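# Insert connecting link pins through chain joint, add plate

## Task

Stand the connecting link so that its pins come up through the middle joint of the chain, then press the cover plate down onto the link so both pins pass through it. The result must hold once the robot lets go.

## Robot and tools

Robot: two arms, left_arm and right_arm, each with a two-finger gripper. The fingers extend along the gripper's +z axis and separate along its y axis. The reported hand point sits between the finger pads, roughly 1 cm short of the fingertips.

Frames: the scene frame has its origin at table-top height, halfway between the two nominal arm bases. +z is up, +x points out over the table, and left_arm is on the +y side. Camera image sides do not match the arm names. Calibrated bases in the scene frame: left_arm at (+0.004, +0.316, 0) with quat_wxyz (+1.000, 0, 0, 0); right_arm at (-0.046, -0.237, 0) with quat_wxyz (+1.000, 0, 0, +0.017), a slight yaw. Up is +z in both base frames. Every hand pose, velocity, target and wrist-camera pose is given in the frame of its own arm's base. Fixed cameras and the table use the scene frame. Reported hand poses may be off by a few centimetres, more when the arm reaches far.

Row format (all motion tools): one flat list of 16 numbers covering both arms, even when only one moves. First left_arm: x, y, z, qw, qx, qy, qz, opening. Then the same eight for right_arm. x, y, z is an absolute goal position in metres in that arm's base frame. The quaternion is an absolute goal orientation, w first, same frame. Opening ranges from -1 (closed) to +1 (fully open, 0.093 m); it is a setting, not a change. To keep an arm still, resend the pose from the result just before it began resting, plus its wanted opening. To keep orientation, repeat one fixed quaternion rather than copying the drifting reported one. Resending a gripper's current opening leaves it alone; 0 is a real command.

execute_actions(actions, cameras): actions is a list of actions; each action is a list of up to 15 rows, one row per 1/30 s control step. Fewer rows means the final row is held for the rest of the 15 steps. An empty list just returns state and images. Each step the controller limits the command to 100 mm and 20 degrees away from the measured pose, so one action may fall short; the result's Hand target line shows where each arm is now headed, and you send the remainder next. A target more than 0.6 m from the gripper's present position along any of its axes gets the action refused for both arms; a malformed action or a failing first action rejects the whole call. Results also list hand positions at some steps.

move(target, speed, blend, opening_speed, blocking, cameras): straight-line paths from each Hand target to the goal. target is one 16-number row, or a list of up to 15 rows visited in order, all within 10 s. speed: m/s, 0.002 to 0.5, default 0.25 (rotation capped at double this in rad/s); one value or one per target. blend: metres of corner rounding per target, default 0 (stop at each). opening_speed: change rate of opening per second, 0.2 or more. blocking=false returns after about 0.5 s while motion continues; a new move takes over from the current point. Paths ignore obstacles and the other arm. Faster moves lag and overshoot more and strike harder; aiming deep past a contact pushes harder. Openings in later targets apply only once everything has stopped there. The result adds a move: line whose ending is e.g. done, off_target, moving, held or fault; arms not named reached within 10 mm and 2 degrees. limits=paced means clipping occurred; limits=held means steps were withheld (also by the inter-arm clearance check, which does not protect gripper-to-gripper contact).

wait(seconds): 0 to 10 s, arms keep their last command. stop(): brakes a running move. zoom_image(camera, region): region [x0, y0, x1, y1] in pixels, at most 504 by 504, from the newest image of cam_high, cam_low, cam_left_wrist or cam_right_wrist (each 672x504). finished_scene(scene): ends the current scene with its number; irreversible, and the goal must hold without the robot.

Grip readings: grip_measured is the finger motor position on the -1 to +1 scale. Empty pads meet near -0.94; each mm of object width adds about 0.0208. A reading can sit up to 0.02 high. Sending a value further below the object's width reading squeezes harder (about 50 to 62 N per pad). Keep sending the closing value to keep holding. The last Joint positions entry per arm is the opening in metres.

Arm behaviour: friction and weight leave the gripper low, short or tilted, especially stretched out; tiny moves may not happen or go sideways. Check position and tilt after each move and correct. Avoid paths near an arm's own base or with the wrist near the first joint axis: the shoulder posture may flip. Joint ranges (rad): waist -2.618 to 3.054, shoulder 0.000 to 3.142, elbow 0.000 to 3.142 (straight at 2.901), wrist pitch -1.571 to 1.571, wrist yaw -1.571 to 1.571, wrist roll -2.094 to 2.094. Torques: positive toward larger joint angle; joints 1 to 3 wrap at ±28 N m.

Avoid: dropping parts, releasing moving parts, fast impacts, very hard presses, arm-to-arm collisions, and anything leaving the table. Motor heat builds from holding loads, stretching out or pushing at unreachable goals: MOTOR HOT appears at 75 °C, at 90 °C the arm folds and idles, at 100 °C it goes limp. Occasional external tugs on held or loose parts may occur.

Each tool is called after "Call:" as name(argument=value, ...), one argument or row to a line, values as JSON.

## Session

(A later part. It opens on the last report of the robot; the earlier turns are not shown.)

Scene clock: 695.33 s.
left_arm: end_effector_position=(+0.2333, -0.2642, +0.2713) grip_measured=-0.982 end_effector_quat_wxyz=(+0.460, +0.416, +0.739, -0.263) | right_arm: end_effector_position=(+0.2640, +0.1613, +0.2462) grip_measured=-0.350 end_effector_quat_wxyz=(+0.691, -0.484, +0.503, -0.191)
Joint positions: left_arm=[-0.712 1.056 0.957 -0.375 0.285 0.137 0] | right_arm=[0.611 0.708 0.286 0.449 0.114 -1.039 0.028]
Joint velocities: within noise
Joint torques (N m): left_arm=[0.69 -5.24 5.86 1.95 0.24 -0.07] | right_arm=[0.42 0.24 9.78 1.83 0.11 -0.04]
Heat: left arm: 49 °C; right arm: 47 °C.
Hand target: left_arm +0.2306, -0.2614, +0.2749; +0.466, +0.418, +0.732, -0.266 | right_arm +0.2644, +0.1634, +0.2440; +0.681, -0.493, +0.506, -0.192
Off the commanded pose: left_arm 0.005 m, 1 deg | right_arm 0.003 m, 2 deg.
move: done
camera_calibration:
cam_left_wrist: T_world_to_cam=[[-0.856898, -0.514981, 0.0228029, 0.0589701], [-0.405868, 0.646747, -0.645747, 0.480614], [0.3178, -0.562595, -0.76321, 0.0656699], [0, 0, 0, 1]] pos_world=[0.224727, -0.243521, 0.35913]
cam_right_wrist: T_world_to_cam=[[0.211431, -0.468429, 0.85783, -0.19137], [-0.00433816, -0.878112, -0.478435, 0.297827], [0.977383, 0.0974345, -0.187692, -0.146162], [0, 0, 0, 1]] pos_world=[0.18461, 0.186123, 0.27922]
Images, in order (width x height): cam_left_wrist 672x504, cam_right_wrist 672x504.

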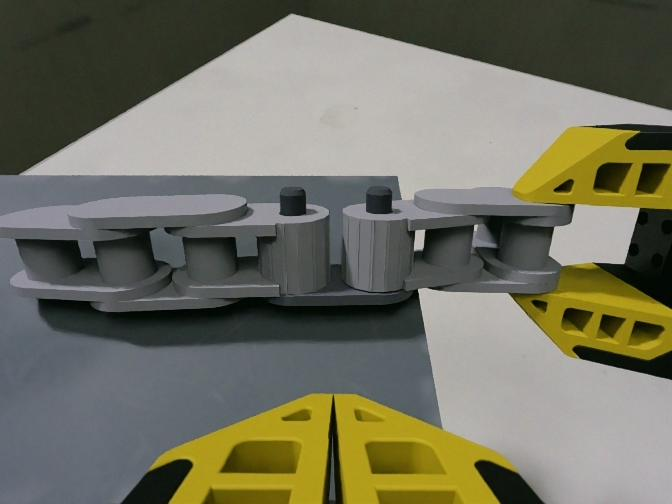

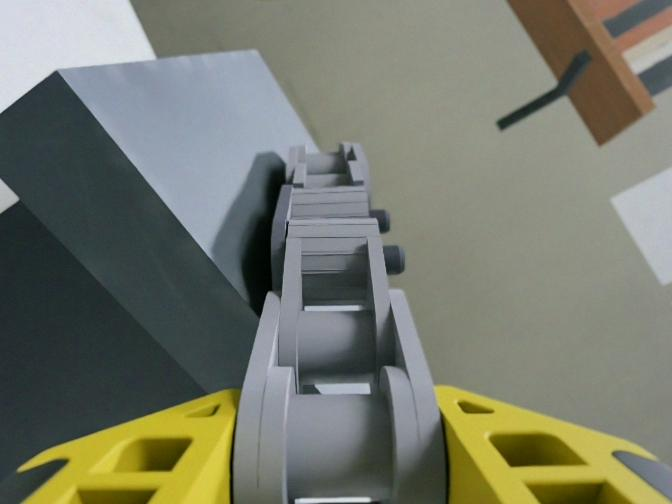

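Call:
move(
  target=[
    [0.2306,-0.2613,0.275,0.4665,0.4185,0.7322,-0.2666,-1,0.2590,0.1733,0.2415,0.6077,-0.6077,0.3615,-0.3615,-0.7],
  ],
  speed=0.1,
)

Call:
zoom_image(
  camera="cam_left_wrist",
  region=[168, 100, 672, 360],
)

Scene clock: 703.03 s.
left_arm: end_effector_position=(+0.2332, -0.2642, +0.2712) grip_measured=-0.982 end_effector_quat_wxyz=(+0.460, +0.416, +0.739, -0.263) | right_arm: end_effector_position=(+0.2585, +0.1705, +0.2450) grip_measured=-0.350 end_effector_quat_wxyz=(+0.617, -0.597, +0.362, -0.363)
Joint positions: left_arm=[-0.712 1.056 0.957 -0.376 0.286 0.137 0] | right_arm=[0.688 0.718 0.286 0.455 0.193 -1.562 0.028]
Joint velocities: within noise
Joint torques (N m): left_arm=[0.7 -5.24 5.86 1.95 0.24 -0.07] | right_arm=[0.27 0.77 9.05 1.94 0.06 0.03]
Heat: left arm: 49 °C; right arm: 47 °C.
Hand target: left_arm +0.2306, -0.2615, +0.2750; +0.467, +0.419, +0.732, -0.267 | right_arm +0.2589, +0.1732, +0.2414; +0.608, -0.608, +0.361, -0.361
Off the commanded pose: left_arm 0.005 m, 1 deg | right_arm 0.005 m, 2 deg.
move: done
camera_calibration:
cam_left_wrist: T_world_to_cam=[[-0.857328, -0.51426, 0.02291, 0.0590935], [-0.405464, 0.647195, -0.645553, 0.480518], [0.317155, -0.56274, -0.763372, 0.0657952], [0, 0, 0, 1]] pos_world=[0.224628, -0.243574, 0.359072]
cam_right_wrist: T_world_to_cam=[[-0.0253992, -0.0328211, 0.999138, -0.232592], [0.0452146, -0.998476, -0.0316499, 0.203555], [0.998654, 0.0443718, 0.0268444, -0.190914], [0, 0, 0, 1]] pos_world=[0.175546, 0.204082, 0.243959]

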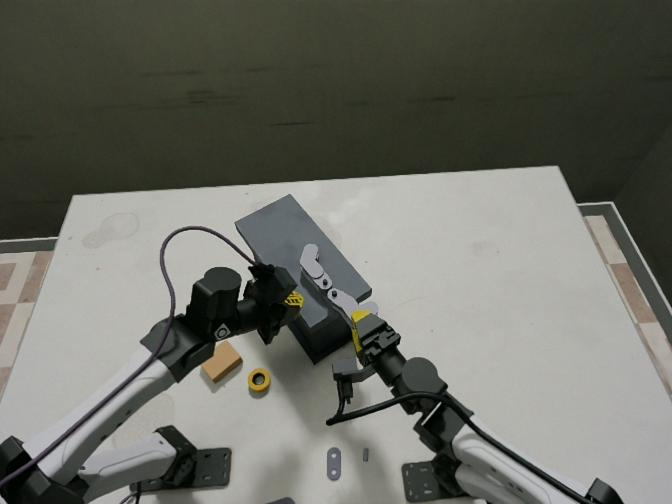

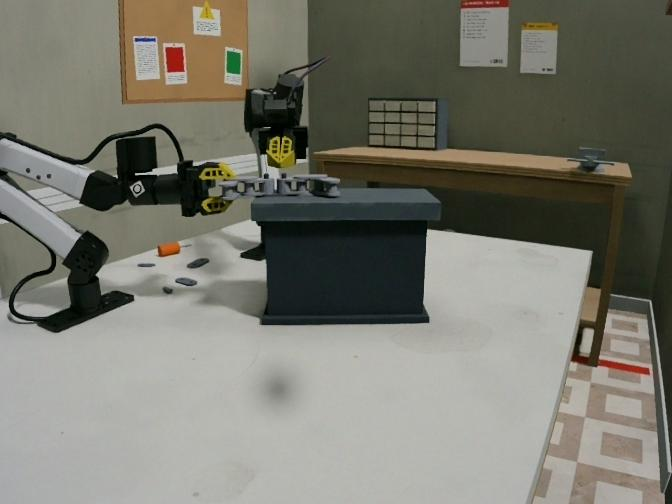

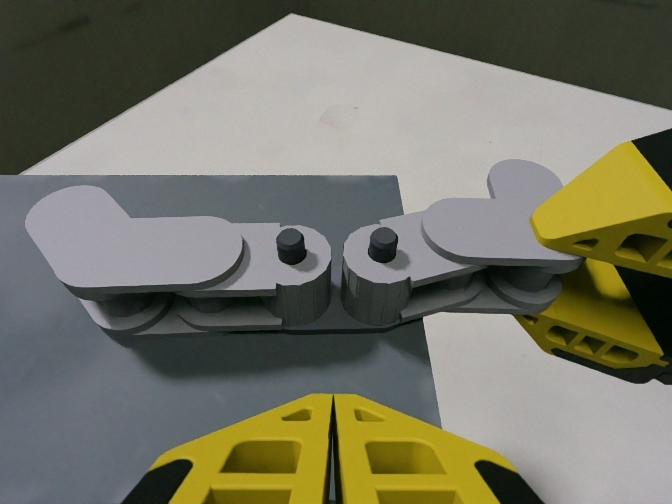

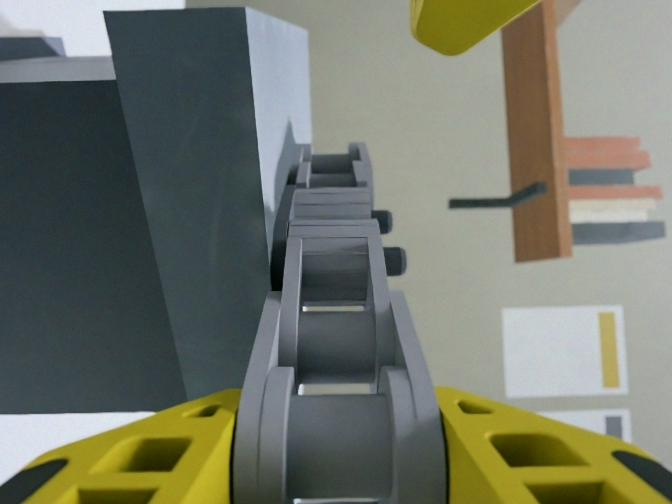

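Scaled by 1.000.

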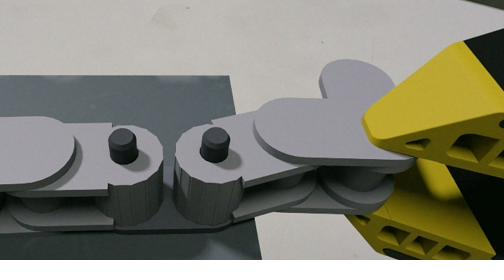

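Call:
move(
  target=[
    [0.2306,-0.2613,0.275,0.4665,0.4185,0.7322,-0.2666,-1,0.2718,0.1916,0.2405,0.6077,-0.6077,0.3615,-0.3615,-0.7],
  ],
  speed=0.05,
  cameras=["cam_low","cam_left_wrist","cam_right_wrist"],
)

Call:
zoom_image(
  camera="cam_left_wrist",
  region=[168, 100, 672, 360],
)

Scene clock: 717.63 s.
left_arm: end_effector_position=(+0.2332, -0.2642, +0.2712) grip_measured=-0.982 end_effector_quat_wxyz=(+0.460, +0.416, +0.739, -0.263) | right_arm: end_effector_position=(+0.2712, +0.1881, +0.2449) grip_measured=-0.350 end_effector_quat_wxyz=(+0.616, -0.598, +0.361, -0.365)
Joint positions: left_arm=[-0.712 1.056 0.957 -0.376 0.286 0.137 0] | right_arm=[0.723 0.869 0.321 0.573 0.23 -1.567 0.028]
Joint velocities: within noise
Joint torques (N m): left_arm=[0.7 -5.26 5.85 1.95 0.24 -0.07] | right_arm=[0.28 -0.01 8.96 2 0 0.01]
Heat: left arm: 49 °C; right arm: 47 °C.
Hand target: left_arm +0.2306, -0.2614, +0.2750; +0.467, +0.419, +0.732, -0.266 | right_arm +0.2717, +0.1915, +0.2404; +0.608, -0.608, +0.361, -0.362
Off the commanded pose: left_arm 0.005 m, 1 deg | right_arm 0.006 m, 2 deg.
move: done
camera_calibration:
cam_left_wrist: T_world_to_cam=[[-0.857328, -0.51426, 0.02291, 0.0590935], [-0.405464, 0.647195, -0.645553, 0.480518], [0.317155, -0.56274, -0.763372, 0.0657952], [0, 0, 0, 1]] pos_world=[0.224628, -0.243574, 0.359072]
cam_right_wrist: T_world_to_cam=[[-0.0282599, -0.029511, 0.999165, -0.231406], [0.0436571, -0.998647, -0.0282609, 0.220169], [0.998647, 0.042822, 0.0295101, -0.20479], [0, 0, 0, 1]] pos_world=[0.188361, 0.221812, 0.243478]
Images, in order (width x height): cam_low 672x504, cam_left_wrist 672x504, cam_right_wrist 672x504.

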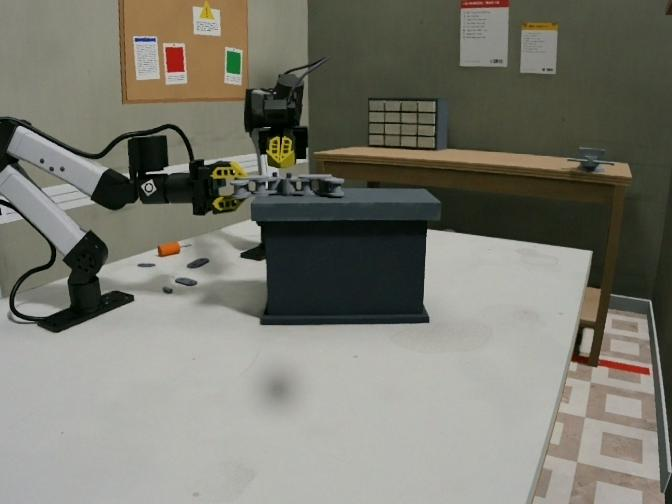

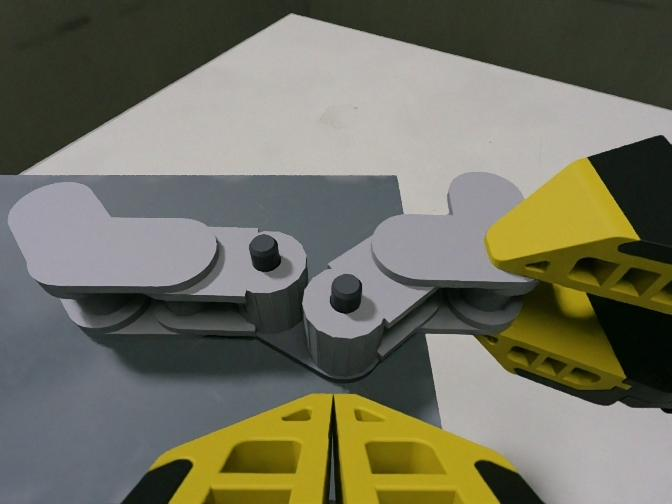

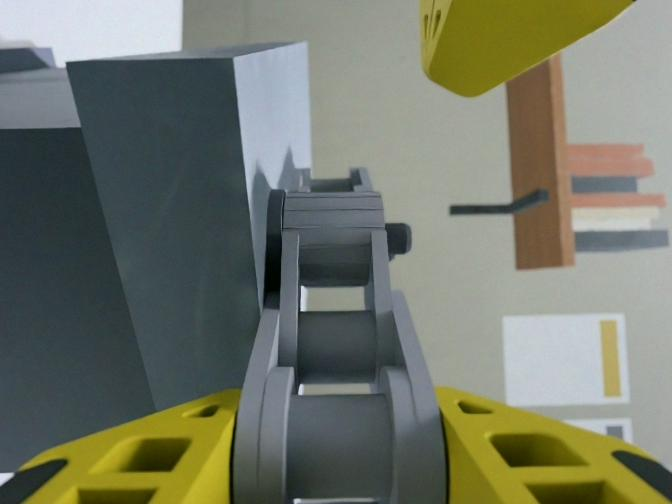

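Scaled by 1.000.

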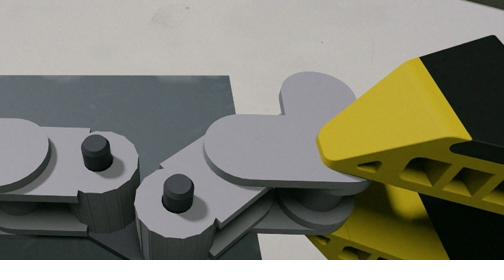

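Call:
move(
  target=[
    [0.2306,-0.2613,0.275,0.4665,0.4185,0.7322,-0.2666,-1,0.2803,0.1760,0.2405,0.6077,-0.6077,0.3615,-0.3615,-0.7],
    [0.2306,-0.2613,0.275,0.4665,0.4185,0.7322,-0.2666,-1,0.2948,0.1840,0.2405,0.6077,-0.6077,0.3615,-0.3615,-0.7],
  ],
  speed=0.05,
  cameras=["cam_low","cam_left_wrist","cam_right_wrist"],
)

Scene clock: 759.77 s.
left_arm: end_effector_position=(+0.2332, -0.2642, +0.2712) grip_measured=-0.982 end_effector_quat_wxyz=(+0.460, +0.416, +0.739, -0.263) | right_arm: end_effector_position=(+0.2922, +0.1825, +0.2451) grip_measured=-0.350 end_effector_quat_wxyz=(+0.615, -0.598, +0.361, -0.366)
Joint positions: left_arm=[-0.712 1.056 0.957 -0.376 0.286 0.137 0] | right_arm=[0.622 0.953 0.35 0.629 0.131 -1.568 0.028]
Joint velocities: within noise
Joint torques (N m): left_arm=[0.7 -5.26 5.85 1.95 0.24 -0.07] | right_arm=[-1.07 -0.69 8.9 2 -0.19 0.04]
Heat: left arm: 49 °C; right arm: 49 °C.
Hand target: left_arm +0.2306, -0.2614, +0.2750; +0.467, +0.418, +0.732, -0.266 | right_arm +0.2946, +0.1839, +0.2407; +0.608, -0.607, +0.361, -0.362
Off the commanded pose: left_arm 0.005 m, 1 deg | right_arm 0.005 m, 2 deg.
move: done
camera_calibration:
cam_left_wrist: T_world_to_cam=[[-0.857328, -0.51426, 0.02291, 0.0590935], [-0.405464, 0.647195, -0.645553, 0.480518], [0.317155, -0.56274, -0.763372, 0.0657952], [0, 0, 0, 1]] pos_world=[0.224628, -0.243574, 0.359072]
cam_right_wrist: T_world_to_cam=[[-0.0297449, -0.0269379, 0.999194, -0.231259], [0.0417501, -0.998798, -0.0256844, 0.213598], [0.998685, 0.0409525, 0.0308338, -0.225495], [0, 0, 0, 1]] pos_world=[0.209402, 0.216346, 0.243511]
Images, in order (width x height): cam_low 672x504, cam_left_wrist 672x504, cam_right_wrist 672x504.

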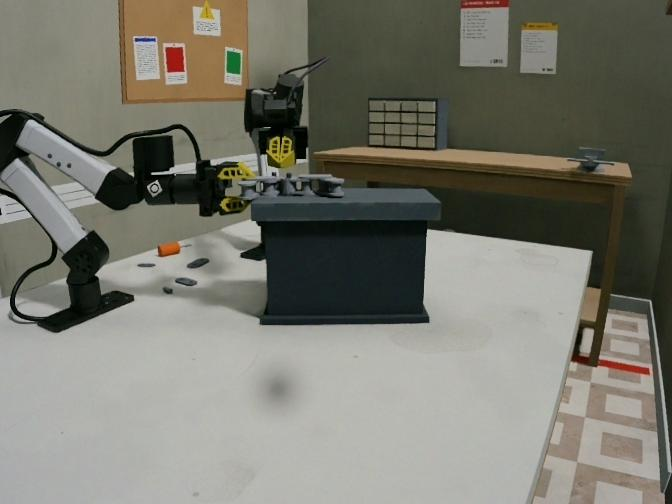

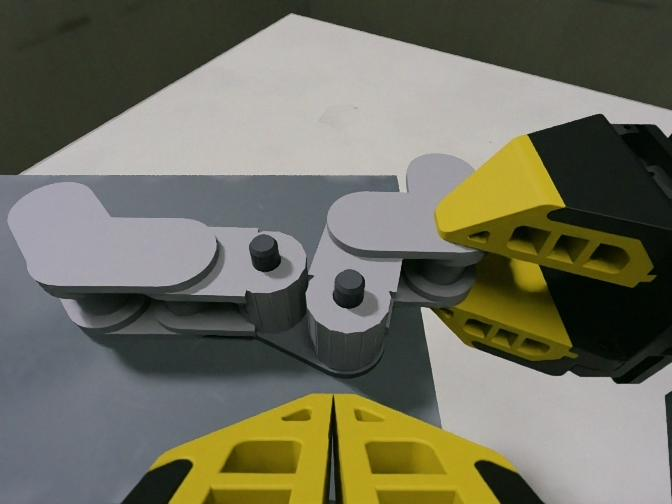

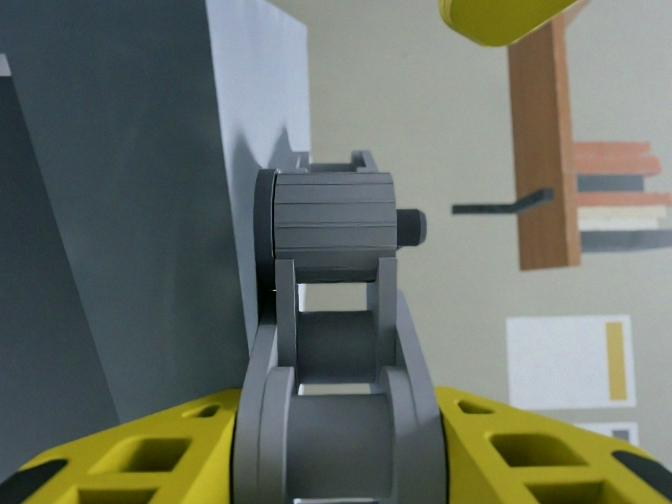

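Call:
move(
  target=[
    [0.2306,-0.2613,0.275,0.4665,0.4185,0.7322,-0.2666,-1,0.3015,0.1870,0.2405,0.6077,-0.6077,0.3615,-0.3615,-0.7],
  ],
  speed=0.04,
  cameras=["cam_left_wrist"],
)

Call:
move(
  target=[
    [0.2306,-0.2613,0.275,0.4665,0.4185,0.7322,-0.2666,-1,0.3015,0.1870,0.2405,0.6077,-0.6077,0.3615,-0.3615,-0.05],
  ],
  speed=0.04,
  opening_speed=0.4,
  cameras=["cam_left_wrist","cam_right_wrist"],
)

Call:
zoom_image(
  camera="cam_left_wrist",
  region=[200, 100, 672, 430],
)

Scene clock: 772.17 s.
left_arm: end_effector_position=(+0.2332, -0.2643, +0.2713) grip_measured=-0.982 end_effector_quat_wxyz=(+0.460, +0.416, +0.739, -0.263) | right_arm: end_effector_position=(+0.2941, +0.1832, +0.2441) grip_measured=-0.350 end_effector_quat_wxyz=(+0.615, -0.598, +0.361, -0.367)
Joint positions: left_arm=[-0.712 1.056 0.957 -0.376 0.287 0.137 0] | right_arm=[0.62 0.968 0.351 0.642 0.13 -1.568 0.028]
Joint velocities: within noise
Joint torques (N m): left_arm=[0.69 -5.26 5.87 1.95 0.24 -0.08] | right_arm=[-1.17 2.02 10.13 2.12 -0.24 0.03]
Heat: left arm: 49 °C; right arm: 49 °C.
Hand target: left_arm +0.2306, -0.2615, +0.2750; +0.466, +0.419, +0.732, -0.267 | right_arm +0.3010, +0.1866, +0.2403; +0.608, -0.608, +0.362, -0.362
Off the commanded pose: left_arm 0.005 m, 1 deg | right_arm 0.009 m, 2 deg.
move: done
camera_calibration:
cam_left_wrist: T_world_to_cam=[[-0.8575, -0.513966, 0.0230755, 0.0591026], [-0.405318, 0.647247, -0.645592, 0.480516], [0.316877, -0.562948, -0.763334, 0.0657973], [0, 0, 0, 1]] pos_world=[0.224593, -0.243595, 0.359079]
Images, in order (width x height): cam_left_wrist 672x504.

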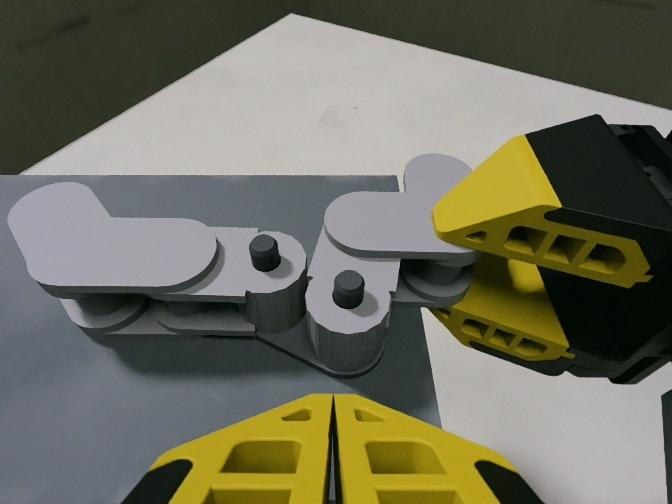

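Scene clock: 774.00 s.
left_arm: end_effector_position=(+0.2332, -0.2643, +0.2713) grip_measured=-0.982 end_effector_quat_wxyz=(+0.460, +0.416, +0.739, -0.263) | right_arm: end_effector_position=(+0.2940, +0.1831, +0.2471) grip_measured=-0.053 end_effector_quat_wxyz=(+0.619, -0.594, +0.359, -0.368)
Joint positions: left_arm=[-0.712 1.056 0.957 -0.376 0.287 0.137 0] | right_arm=[0.62 0.968 0.351 0.654 0.13 -1.568 0.043]
Joint velocities: within noise
Joint torques (N m): left_arm=[0.7 -5.26 5.85 1.95 0.25 -0.07] | right_arm=[-1.32 2.13 10.17 2.03 -0.22 0]
Heat: left arm: 49 °C; right arm: 50 °C.
Hand target: left_arm +0.2306, -0.2615, +0.2750; +0.466, +0.419, +0.732, -0.267 | right_arm +0.3009, +0.1865, +0.2403; +0.608, -0.607, +0.362, -0.362
Off the commanded pose: left_arm 0.005 m, 1 deg | right_arm 0.011 m, 2 deg.
move: off_target (right_arm)
camera_calibration:
cam_left_wrist: T_world_to_cam=[[-0.8575, -0.513966, 0.0230755, 0.0591026], [-0.405318, 0.647247, -0.645592, 0.480516], [0.316877, -0.562948, -0.763334, 0.0657973], [0, 0, 0, 1]] pos_world=[0.224593, -0.243595, 0.359079]
cam_right_wrist: T_world_to_cam=[[-0.0400721, -0.0332956, 0.998642, -0.228845], [0.0412596, -0.998647, -0.0316402, 0.215781], [0.998345, 0.0399357, 0.0413917, -0.229685], [0, 0, 0, 1]] pos_world=[0.211231, 0.217042, 0.244869]
Images, in order (width x height): cam_left_wrist 672x504, cam_right_wrist 672x504.

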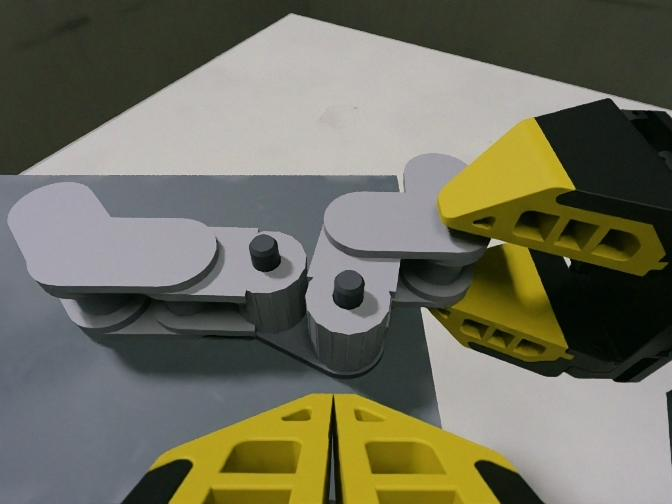

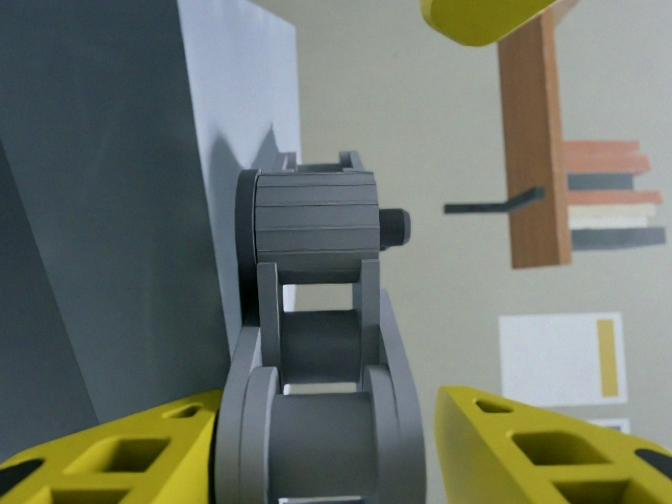

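Scaled by 1.068 from the camera's 672x504 image, which has a finer 960x720 frame.

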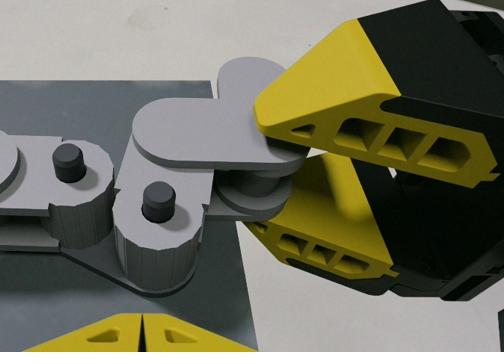

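Call:
move(
  target=[
    [0.2306,-0.2613,0.275,0.4665,0.4185,0.7322,-0.2666,-1,0.2910,0.1820,0.2300,0.6077,-0.6077,0.3615,-0.3615,0.1],
  ],
  speed=0.04,
  opening_speed=0.4,
  cameras=["cam_left_wrist","cam_right_wrist"],
)

Call:
zoom_image(
  camera="cam_left_wrist",
  region=[200, 100, 672, 430],
)

Scene clock: 780.40 s.
left_arm: end_effector_position=(+0.2332, -0.2643, +0.2713) grip_measured=-0.982 end_effector_quat_wxyz=(+0.460, +0.416, +0.739, -0.263) | right_arm: end_effector_position=(+0.2912, +0.1811, +0.2416) grip_measured=+0.098 end_effector_quat_wxyz=(+0.619, -0.594, +0.359, -0.368)
Joint positions: left_arm=[-0.712 1.056 0.957 -0.376 0.287 0.137 0] | right_arm=[0.62 0.959 0.325 0.671 0.13 -1.568 0.05]
Joint velocities: within noise
Joint torques (N m): left_arm=[0.69 -5.26 5.86 1.95 0.24 -0.07] | right_arm=[-0.34 -0.98 6.91 2.04 -0.11 0.06]
Heat: left arm: 50 °C; right arm: 51 °C.
Hand target: left_arm +0.2306, -0.2615, +0.2750; +0.467, +0.419, +0.732, -0.267 | right_arm +0.2909, +0.1818, +0.2300; +0.608, -0.608, +0.362, -0.362
Off the commanded pose: left_arm 0.005 m, 1 deg | right_arm 0.012 m, 2 deg.
move: off_target (right_arm)
camera_calibration:
cam_left_wrist: T_world_to_cam=[[-0.8575, -0.513966, 0.0230755, 0.0591026], [-0.405318, 0.647247, -0.645592, 0.480516], [0.316877, -0.562948, -0.763334, 0.0657973], [0, 0, 0, 1]] pos_world=[0.224593, -0.243595, 0.359079]
cam_right_wrist: T_world_to_cam=[[-0.039452, -0.032853, 0.998681, -0.223841], [0.0412401, -0.998661, -0.0312232, 0.213635], [0.99837, 0.0399539, 0.040754, -0.226439], [0, 0, 0, 1]] pos_world=[0.208429, 0.215042, 0.239445]
Images, in order (width x height): cam_left_wrist 672x504, cam_right_wrist 672x504.

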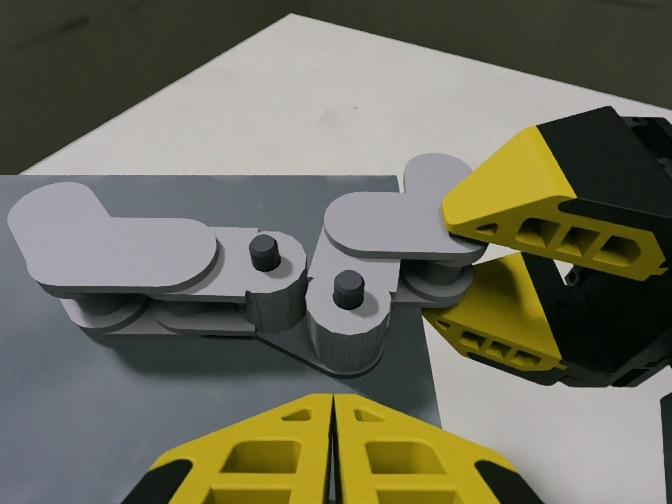

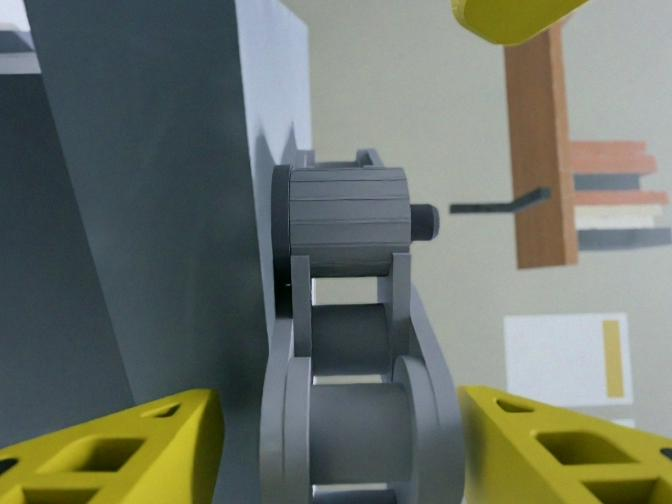

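Scaled by 1.068 from the camera's 672x504 image, which has a finer 960x720 frame.

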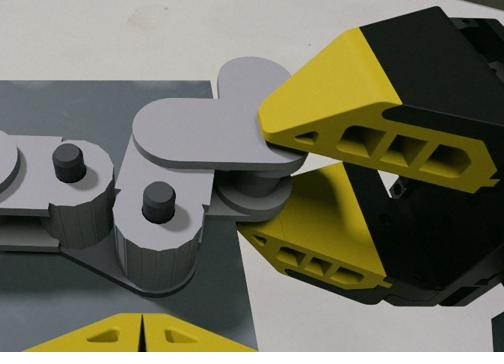

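Call:
move(
  target=[
    [0.205,-0.2,0.30,0.4665,0.4185,0.7322,-0.2666,1,0.2910,0.1820,0.2300,0.6077,-0.6077,0.3615,-0.3615,1],
  ],
  opening_speed=1.5,
  cameras=["cam_left_wrist","cam_right_wrist","cam_high"],
)

Call:
move(
  target=[
    [0.205,-0.2,0.30,0.4665,0.4185,0.7322,-0.2666,1,0.2650,0.1679,0.2320,0.6077,-0.6077,0.3615,-0.3615,1],
  ],
  speed=0.08,
  cameras=["cam_left_wrist","cam_right_wrist","cam_high"],
)

Scene clock: 803.23 s.
left_arm: end_effector_position=(+0.2041, -0.1993, +0.2828) grip_measured=+1.000 end_effector_quat_wxyz=(+0.449, +0.415, +0.746, -0.264) | right_arm: end_effector_position=(+0.2912, +0.1811, +0.2416) grip_measured=+1.000 end_effector_quat_wxyz=(+0.619, -0.594, +0.359, -0.368)
Joint positions: left_arm=[-0.502 0.848 0.957 -0.647 0.472 0.242 0.093] | right_arm=[0.62 0.959 0.325 0.671 0.13 -1.568 0.093]
Joint velocities: within noise
Joint torques (N m): left_arm=[0.69 -1.03 9.31 1.83 0.32 -0.07] | right_arm=[-0.57 -1.03 6.74 2.08 -0.17 0.03]
Heat: left arm: 49 °C; right arm: 48 °C.
Hand target: left_arm +0.2046, -0.1998, +0.2997; +0.467, +0.419, +0.732, -0.266 | right_arm +0.2909, +0.1818, +0.2300; +0.608, -0.608, +0.362, -0.362
Off the commanded pose: left_arm 0.017 m, 3 deg | right_arm 0.012 m, 2 deg.
move: off_target (left_arm, right_arm)
camera_calibration:
cam_left_wrist: T_world_to_cam=[[-0.85598, -0.515654, 0.0374, 0.0626589], [-0.421173, 0.65353, -0.628898, 0.433912], [0.299851, -0.554076, -0.776588, 0.129406], [0, 0, 0, 1]] pos_world=[0.197584, -0.179564, 0.371038]
cam_right_wrist: T_world_to_cam=[[-0.039452, -0.032853, 0.998681, -0.223841], [0.0412401, -0.998661, -0.0312232, 0.213635], [0.99837, 0.0399539, 0.040754, -0.226439], [0, 0, 0, 1]] pos_world=[0.208429, 0.215042, 0.239445]
Images, in order (width x height): cam_high 672x504, cam_left_wrist 672x504, cam_right_wrist 672x504.

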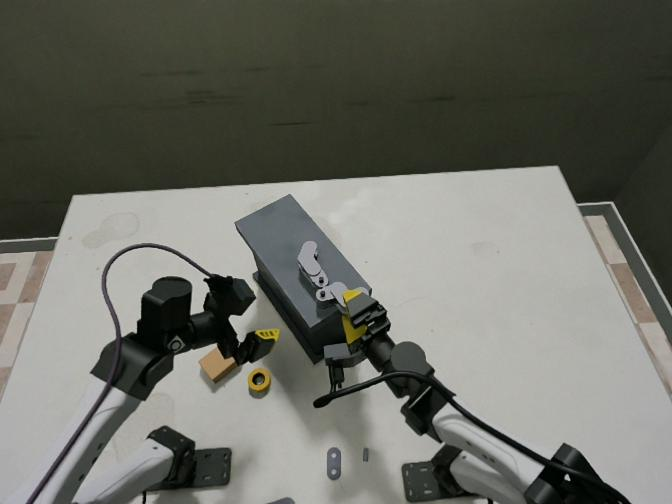

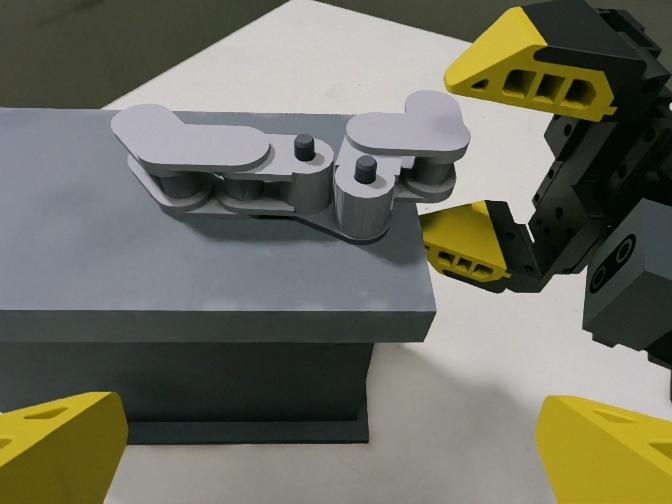

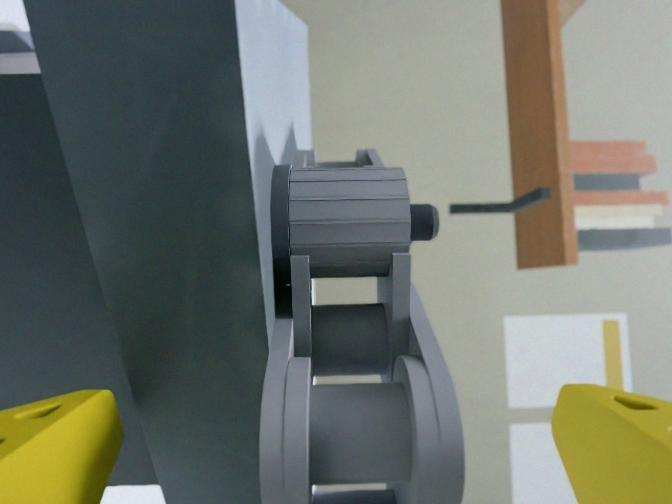

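Scene clock: 804.43 s.
left_arm: end_effector_position=(+0.2040, -0.1993, +0.2828) grip_measured=+1.000 end_effector_quat_wxyz=(+0.449, +0.415, +0.746, -0.264) | right_arm: end_effector_position=(+0.2665, +0.1679, +0.2424) grip_measured=+1.000 end_effector_quat_wxyz=(+0.619, -0.597, +0.357, -0.365)
Joint positions: left_arm=[-0.502 0.848 0.957 -0.648 0.472 0.242 0.093] | right_arm=[0.634 0.76 0.276 0.517 0.134 -1.568 0.093]
Joint velocities: within noise
Joint torques (N m): left_arm=[0.69 -1.03 9.31 1.85 0.32 -0.07] | right_arm=[0.35 -0.77 6.83 2.05 0.03 0]
Heat: left arm: 49 °C; right arm: 48 °C.
Hand target: left_arm +0.2046, -0.1998, +0.2997; +0.466, +0.419, +0.732, -0.266 | right_arm +0.2651, +0.1678, +0.2321; +0.608, -0.608, +0.361, -0.362
Off the commanded pose: left_arm 0.017 m, 3 deg | right_arm 0.011 m, 2 deg.
move: off_target (left_arm, right_arm)
camera_calibration:
cam_left_wrist: T_world_to_cam=[[-0.856133, -0.515374, 0.0377609, 0.0625619], [-0.421228, 0.653675, -0.628709, 0.433836], [0.299337, -0.554165, -0.776723, 0.129503], [0, 0, 0, 1]] pos_world=[0.197541, -0.179579, 0.370982]
cam_right_wrist: T_world_to_cam=[[-0.0362833, -0.0313207, 0.998851, -0.227208], [0.050678, -0.99828, -0.029462, 0.19851], [0.998056, 0.0495508, 0.0378081, -0.202111], [0, 0, 0, 1]] pos_world=[0.183414, 0.201067, 0.240437]
Images, in order (width x height): cam_high 672x504, cam_left_wrist 672x504, cam_right_wrist 672x504.

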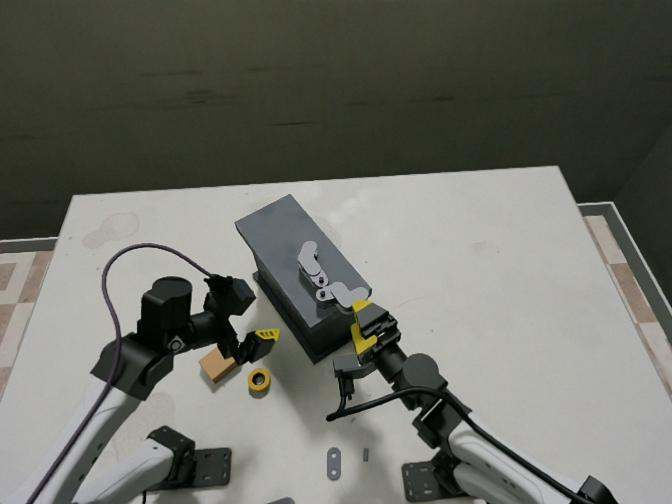

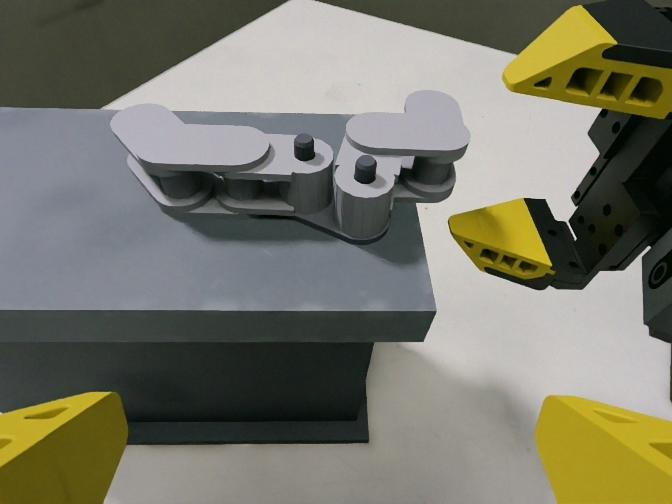

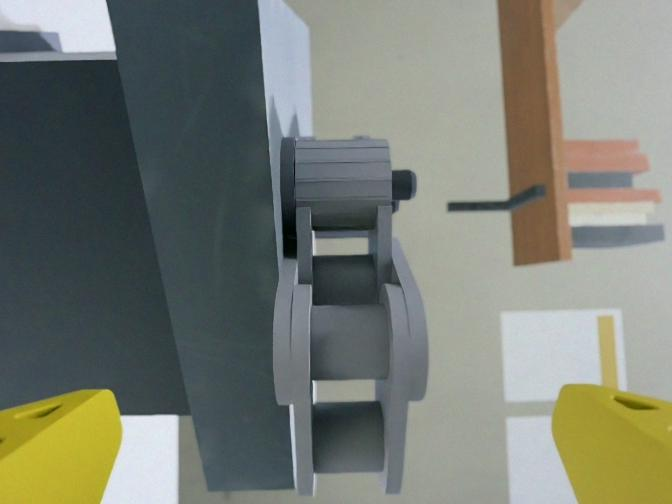

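Call:
move(
  target=[
    [0.205,-0.2,0.30,0.4665,0.4185,0.7322,-0.2666,1,0.2480,0.1585,0.2320,0.6077,-0.6077,0.3615,-0.3615,1],
    [0.205,-0.2,0.30,0.4665,0.4185,0.7322,-0.2666,1,0.2480,0.1385,0.32,0.7070,-0.3455,0.6169,-0.0092,1],
    [0.205,-0.2,0.30,0.4665,0.4185,0.7322,-0.2666,1,0.275,0.175,0.33,0.3707,-0.2290,0.8951,0.0948,1],
  ],
  speed=0.15,
  blend=0.01,
  cameras=["cam_left_wrist","cam_right_wrist","cam_high"],
)

Scene clock: 821.47 s.
left_arm: end_effector_position=(+0.2040, -0.1993, +0.2828) grip_measured=+1.000 end_effector_quat_wxyz=(+0.449, +0.415, +0.746, -0.264) | right_arm: end_effector_position=(+0.2757, +0.1764, +0.3303) grip_measured=+1.000 end_effector_quat_wxyz=(+0.380, -0.233, +0.891, +0.093)
Joint positions: left_arm=[-0.502 0.848 0.957 -0.648 0.472 0.243 0.093] | right_arm=[0.613 1.262 1.581 -1.091 0.085 0.066 0.093]
Joint velocities: within noise
Joint torques (N m): left_arm=[0.69 -1.03 9.29 1.85 0.32 -0.07] | right_arm=[-0.83 -2.65 8.5 1.63 -0.08 0.07]
Heat: left arm: 49 °C; right arm: 48 °C.
Hand target: left_arm +0.2046, -0.1998, +0.2997; +0.467, +0.419, +0.732, -0.266 | right_arm +0.2749, +0.1750, +0.3300; +0.371, -0.229, +0.895, +0.095
Off the commanded pose: left_arm 0.017 m, 3 deg | right_arm 0.002 m, 1 deg.
move: off_target (left_arm); blend cut to 0.0097 m at target 1
camera_calibration:
cam_left_wrist: T_world_to_cam=[[-0.856399, -0.514944, 0.037591, 0.0626872], [-0.420776, 0.653887, -0.628792, 0.433823], [0.299213, -0.554315, -0.776664, 0.129487], [0, 0, 0, 1]] pos_world=[0.197483, -0.179614, 0.370996]
cam_right_wrist: T_world_to_cam=[[0.473679, -0.880489, 0.0191723, 0.0184008], [-0.823121, -0.450348, -0.345916, 0.457892], [0.313209, 0.148072, -0.93807, 0.278723], [0, 0, 0, 1]] pos_world=[0.280886, 0.181142, 0.419501]
Images, in order (width x height): cam_high 672x504, cam_left_wrist 672x504, cam_right_wrist 672x504.

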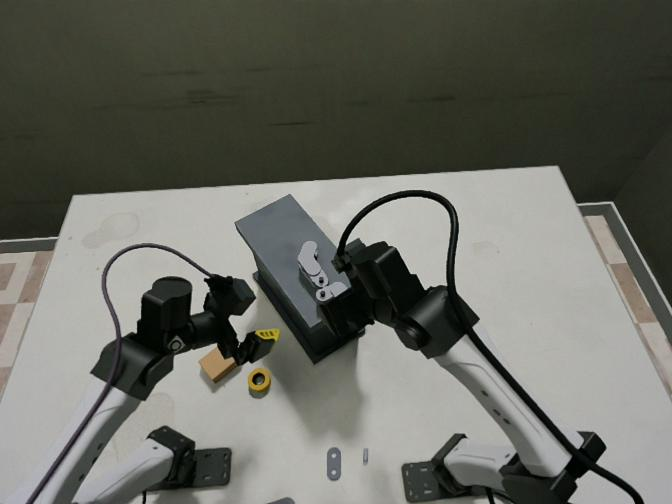

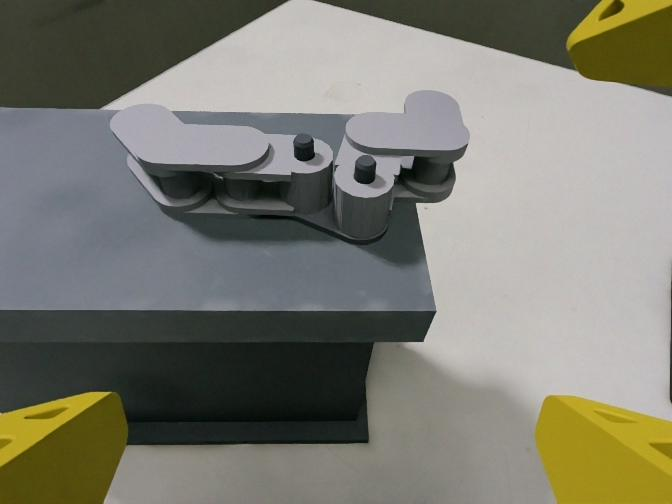

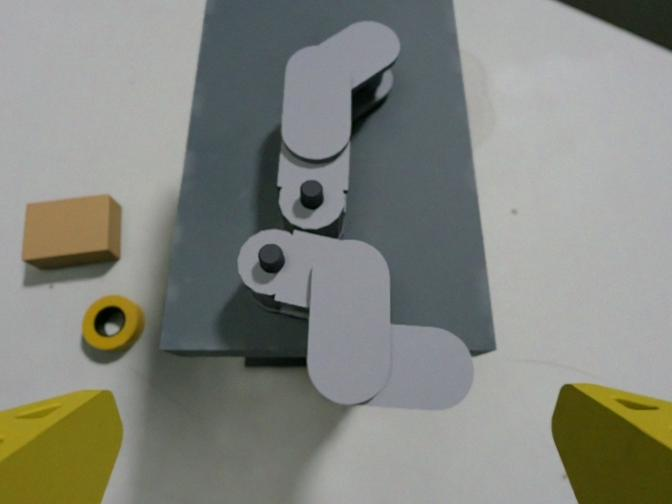

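Call:
zoom_image(
  camera="cam_right_wrist",
  region=[220, 150, 380, 310],
)

Call:
zoom_image(
  camera="cam_left_wrist",
  region=[260, 110, 420, 250],
)

Scaled by 3.150 from the camera's 672x504 image, which has a finer 960x720 frame.

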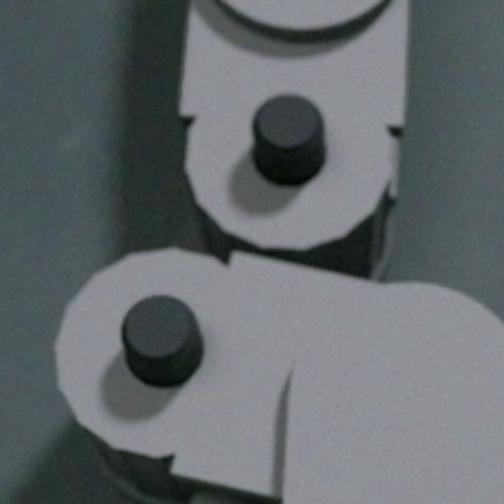

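Scaled by 3.150 from the camera's 672x504 image, which has a finer 960x720 frame.

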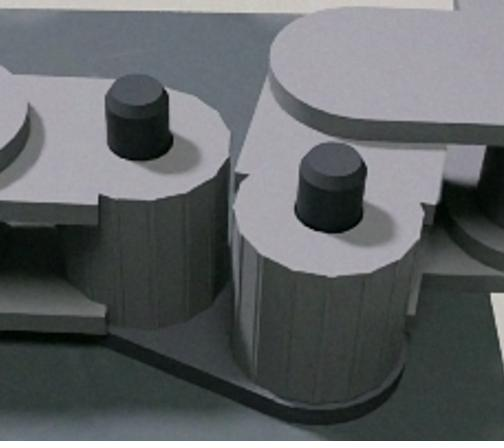

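Call:
move(
  target=[
    [0.22,0.0,0.26,0.5736,0,0.8192,0,1,0.275,0.175,0.33,0.3707,-0.2290,0.8951,0.0948,1],
    [0.25,0.08,0.20,0.5736,0,0.8192,0,1,0.035,0.197,0.27,0.1462,-0.6310,0.7519,0.1226,1],
  ],
  speed=0.25,
  blend=0.03,
  cameras=["cam_right_wrist","cam_high"],
)

Scene clock: 862.97 s.
left_arm: end_effector_position=(+0.2485, +0.0793, +0.1999) grip_measured=+1.000 end_effector_quat_wxyz=(+0.568, -0.007, +0.823, +0.000) | right_arm: end_effector_position=(+0.0378, +0.2013, +0.2763) grip_measured=+1.000 end_effector_quat_wxyz=(+0.162, -0.629, +0.749, +0.132)
Joint positions: left_arm=[0.708 0.606 0.479 -0.334 0.647 0.281 0.093] | right_arm=[1.387 1.105 1.493 -1.537 0.002 -0.01 0.093]
Joint velocities: within noise
Joint torques (N m): left_arm=[0.69 0.73 5.81 2.04 0.34 -0.05] | right_arm=[0.32 -0.83 4.97 1.01 -0.04 0.04]
Heat: left arm: 49 °C; right arm: 48 °C.
Hand target: left_arm +0.2499, +0.0800, +0.2001; +0.573, +0.000, +0.819, +0.000 | right_arm +0.0351, +0.1970, +0.2703; +0.146, -0.631, +0.752, +0.123
Off the commanded pose: left_arm 0.002 m, 1 deg | right_arm 0.008 m, 2 deg.
move: done
camera_calibration:
cam_right_wrist: T_world_to_cam=[[0.982932, -0.183124, 0.0176219, -0.0051475], [-0.183564, -0.982611, 0.0279119, 0.234315], [0.0122042, -0.0306702, -0.999455, 0.36326], [0, 0, 0, 1]] pos_world=[0.0436382, 0.240439, 0.356613]
Images, in order (width x height): cam_high 672x504, cam_right_wrist 672x504.

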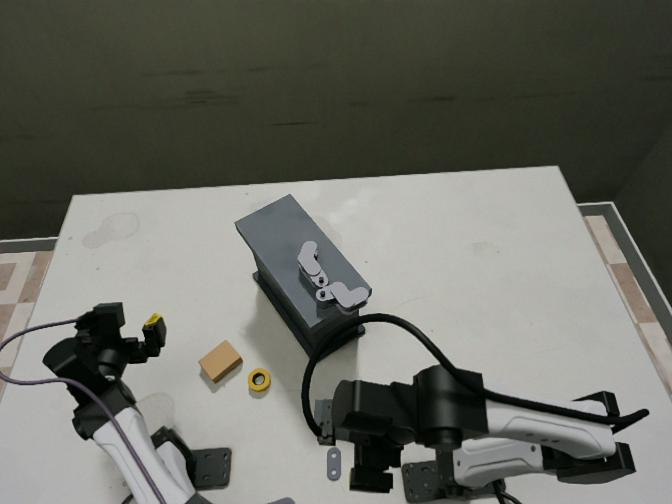

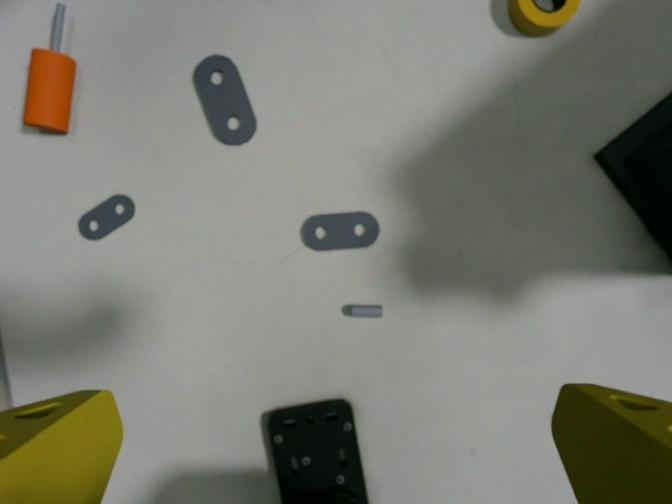

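Call:
move(
  target=[
    [0.25,0.08,0.20,0.5736,0,0.8192,0,1,0.24,0.17,0.35,0.3,-0.1,0.948,0.03,1],
    [0.25,0.08,0.20,0.5736,0,0.8192,0,1,0.325,0.229,0.300,0.1736,-0.0069,0.9848,0.0012,1],
  ],
  speed=0.25,
  blend=0.03,
  cameras=["cam_right_wrist","cam_high"],
)

Scene clock: 910.87 s.
left_arm: end_effector_position=(+0.2486, +0.0791, +0.2001) grip_measured=+1.000 end_effector_quat_wxyz=(+0.569, -0.007, +0.823, -0.001) | right_arm: end_effector_position=(+0.3254, +0.2299, +0.2993) grip_measured=+1.000 end_effector_quat_wxyz=(+0.235, -0.020, +0.971, +0.036)
Joint positions: left_arm=[0.708 0.606 0.479 -0.333 0.648 0.281 0.093] | right_arm=[0.716 1.868 2.267 -1.551 0.241 0.624 0.093]
Joint velocities: within noise
Joint torques (N m): left_arm=[0.68 0.76 5.81 2.06 0.34 -0.08] | right_arm=[-1.01 -7.79 7.5 1.08 0.04 0.1]
Heat: left arm: 50 °C; right arm: 45 °C.
Hand target: left_arm +0.2499, +0.0800, +0.2001; +0.573, +0.000, +0.819, +0.000 | right_arm +0.3249, +0.2288, +0.2996; +0.229, -0.014, +0.973, +0.039
Off the commanded pose: left_arm 0.002 m, 1 deg | right_arm 0.001 m, 8 deg.
joint sent to its limit (right arm) — joint 4 (wrist pitch), lower limit. The joint targets are off in orientation, not in position.
move: off_target (right_arm)
camera_calibration:
cam_right_wrist: T_world_to_cam=[[0.0456163, -0.997707, -0.050002, 0.229567], [-0.998681, -0.0443656, -0.0258446, 0.380208], [0.023567, 0.051115, -0.998415, 0.360817], [0, 0, 0, 1]] pos_world=[0.360731, 0.227466, 0.38155]
Images, in order (width x height): cam_high 672x504, cam_right_wrist 672x504.

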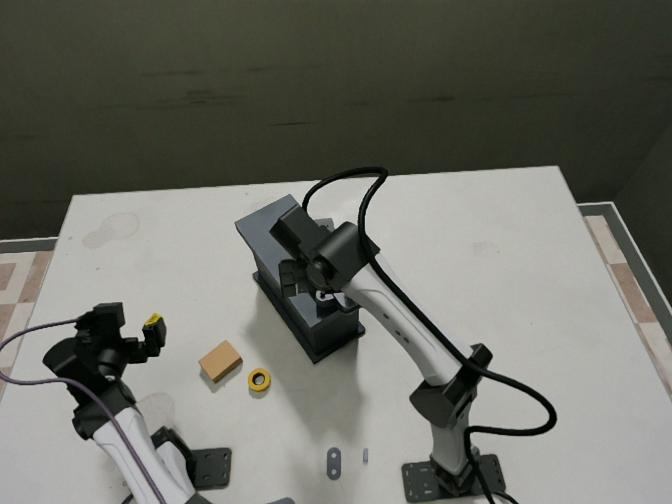

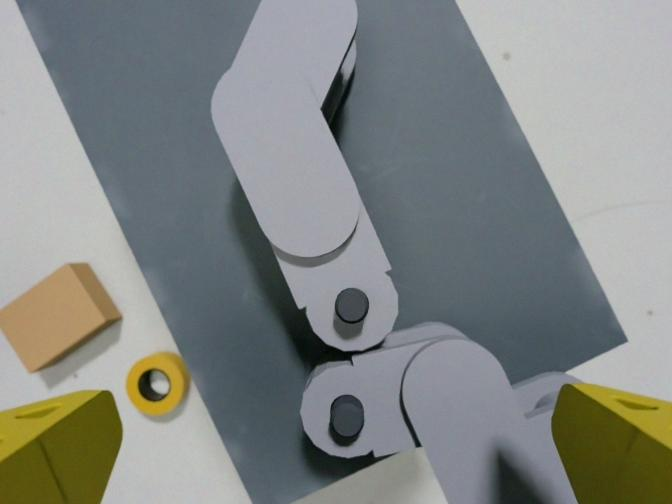

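Call:
zoom_image(
  camera="cam_right_wrist",
  region=[280, 260, 430, 470],
)

Scaled by 2.400 from the camera's 672x504 image, which has a finer 960x720 frame.

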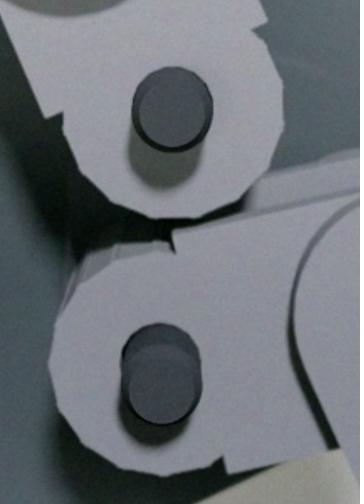

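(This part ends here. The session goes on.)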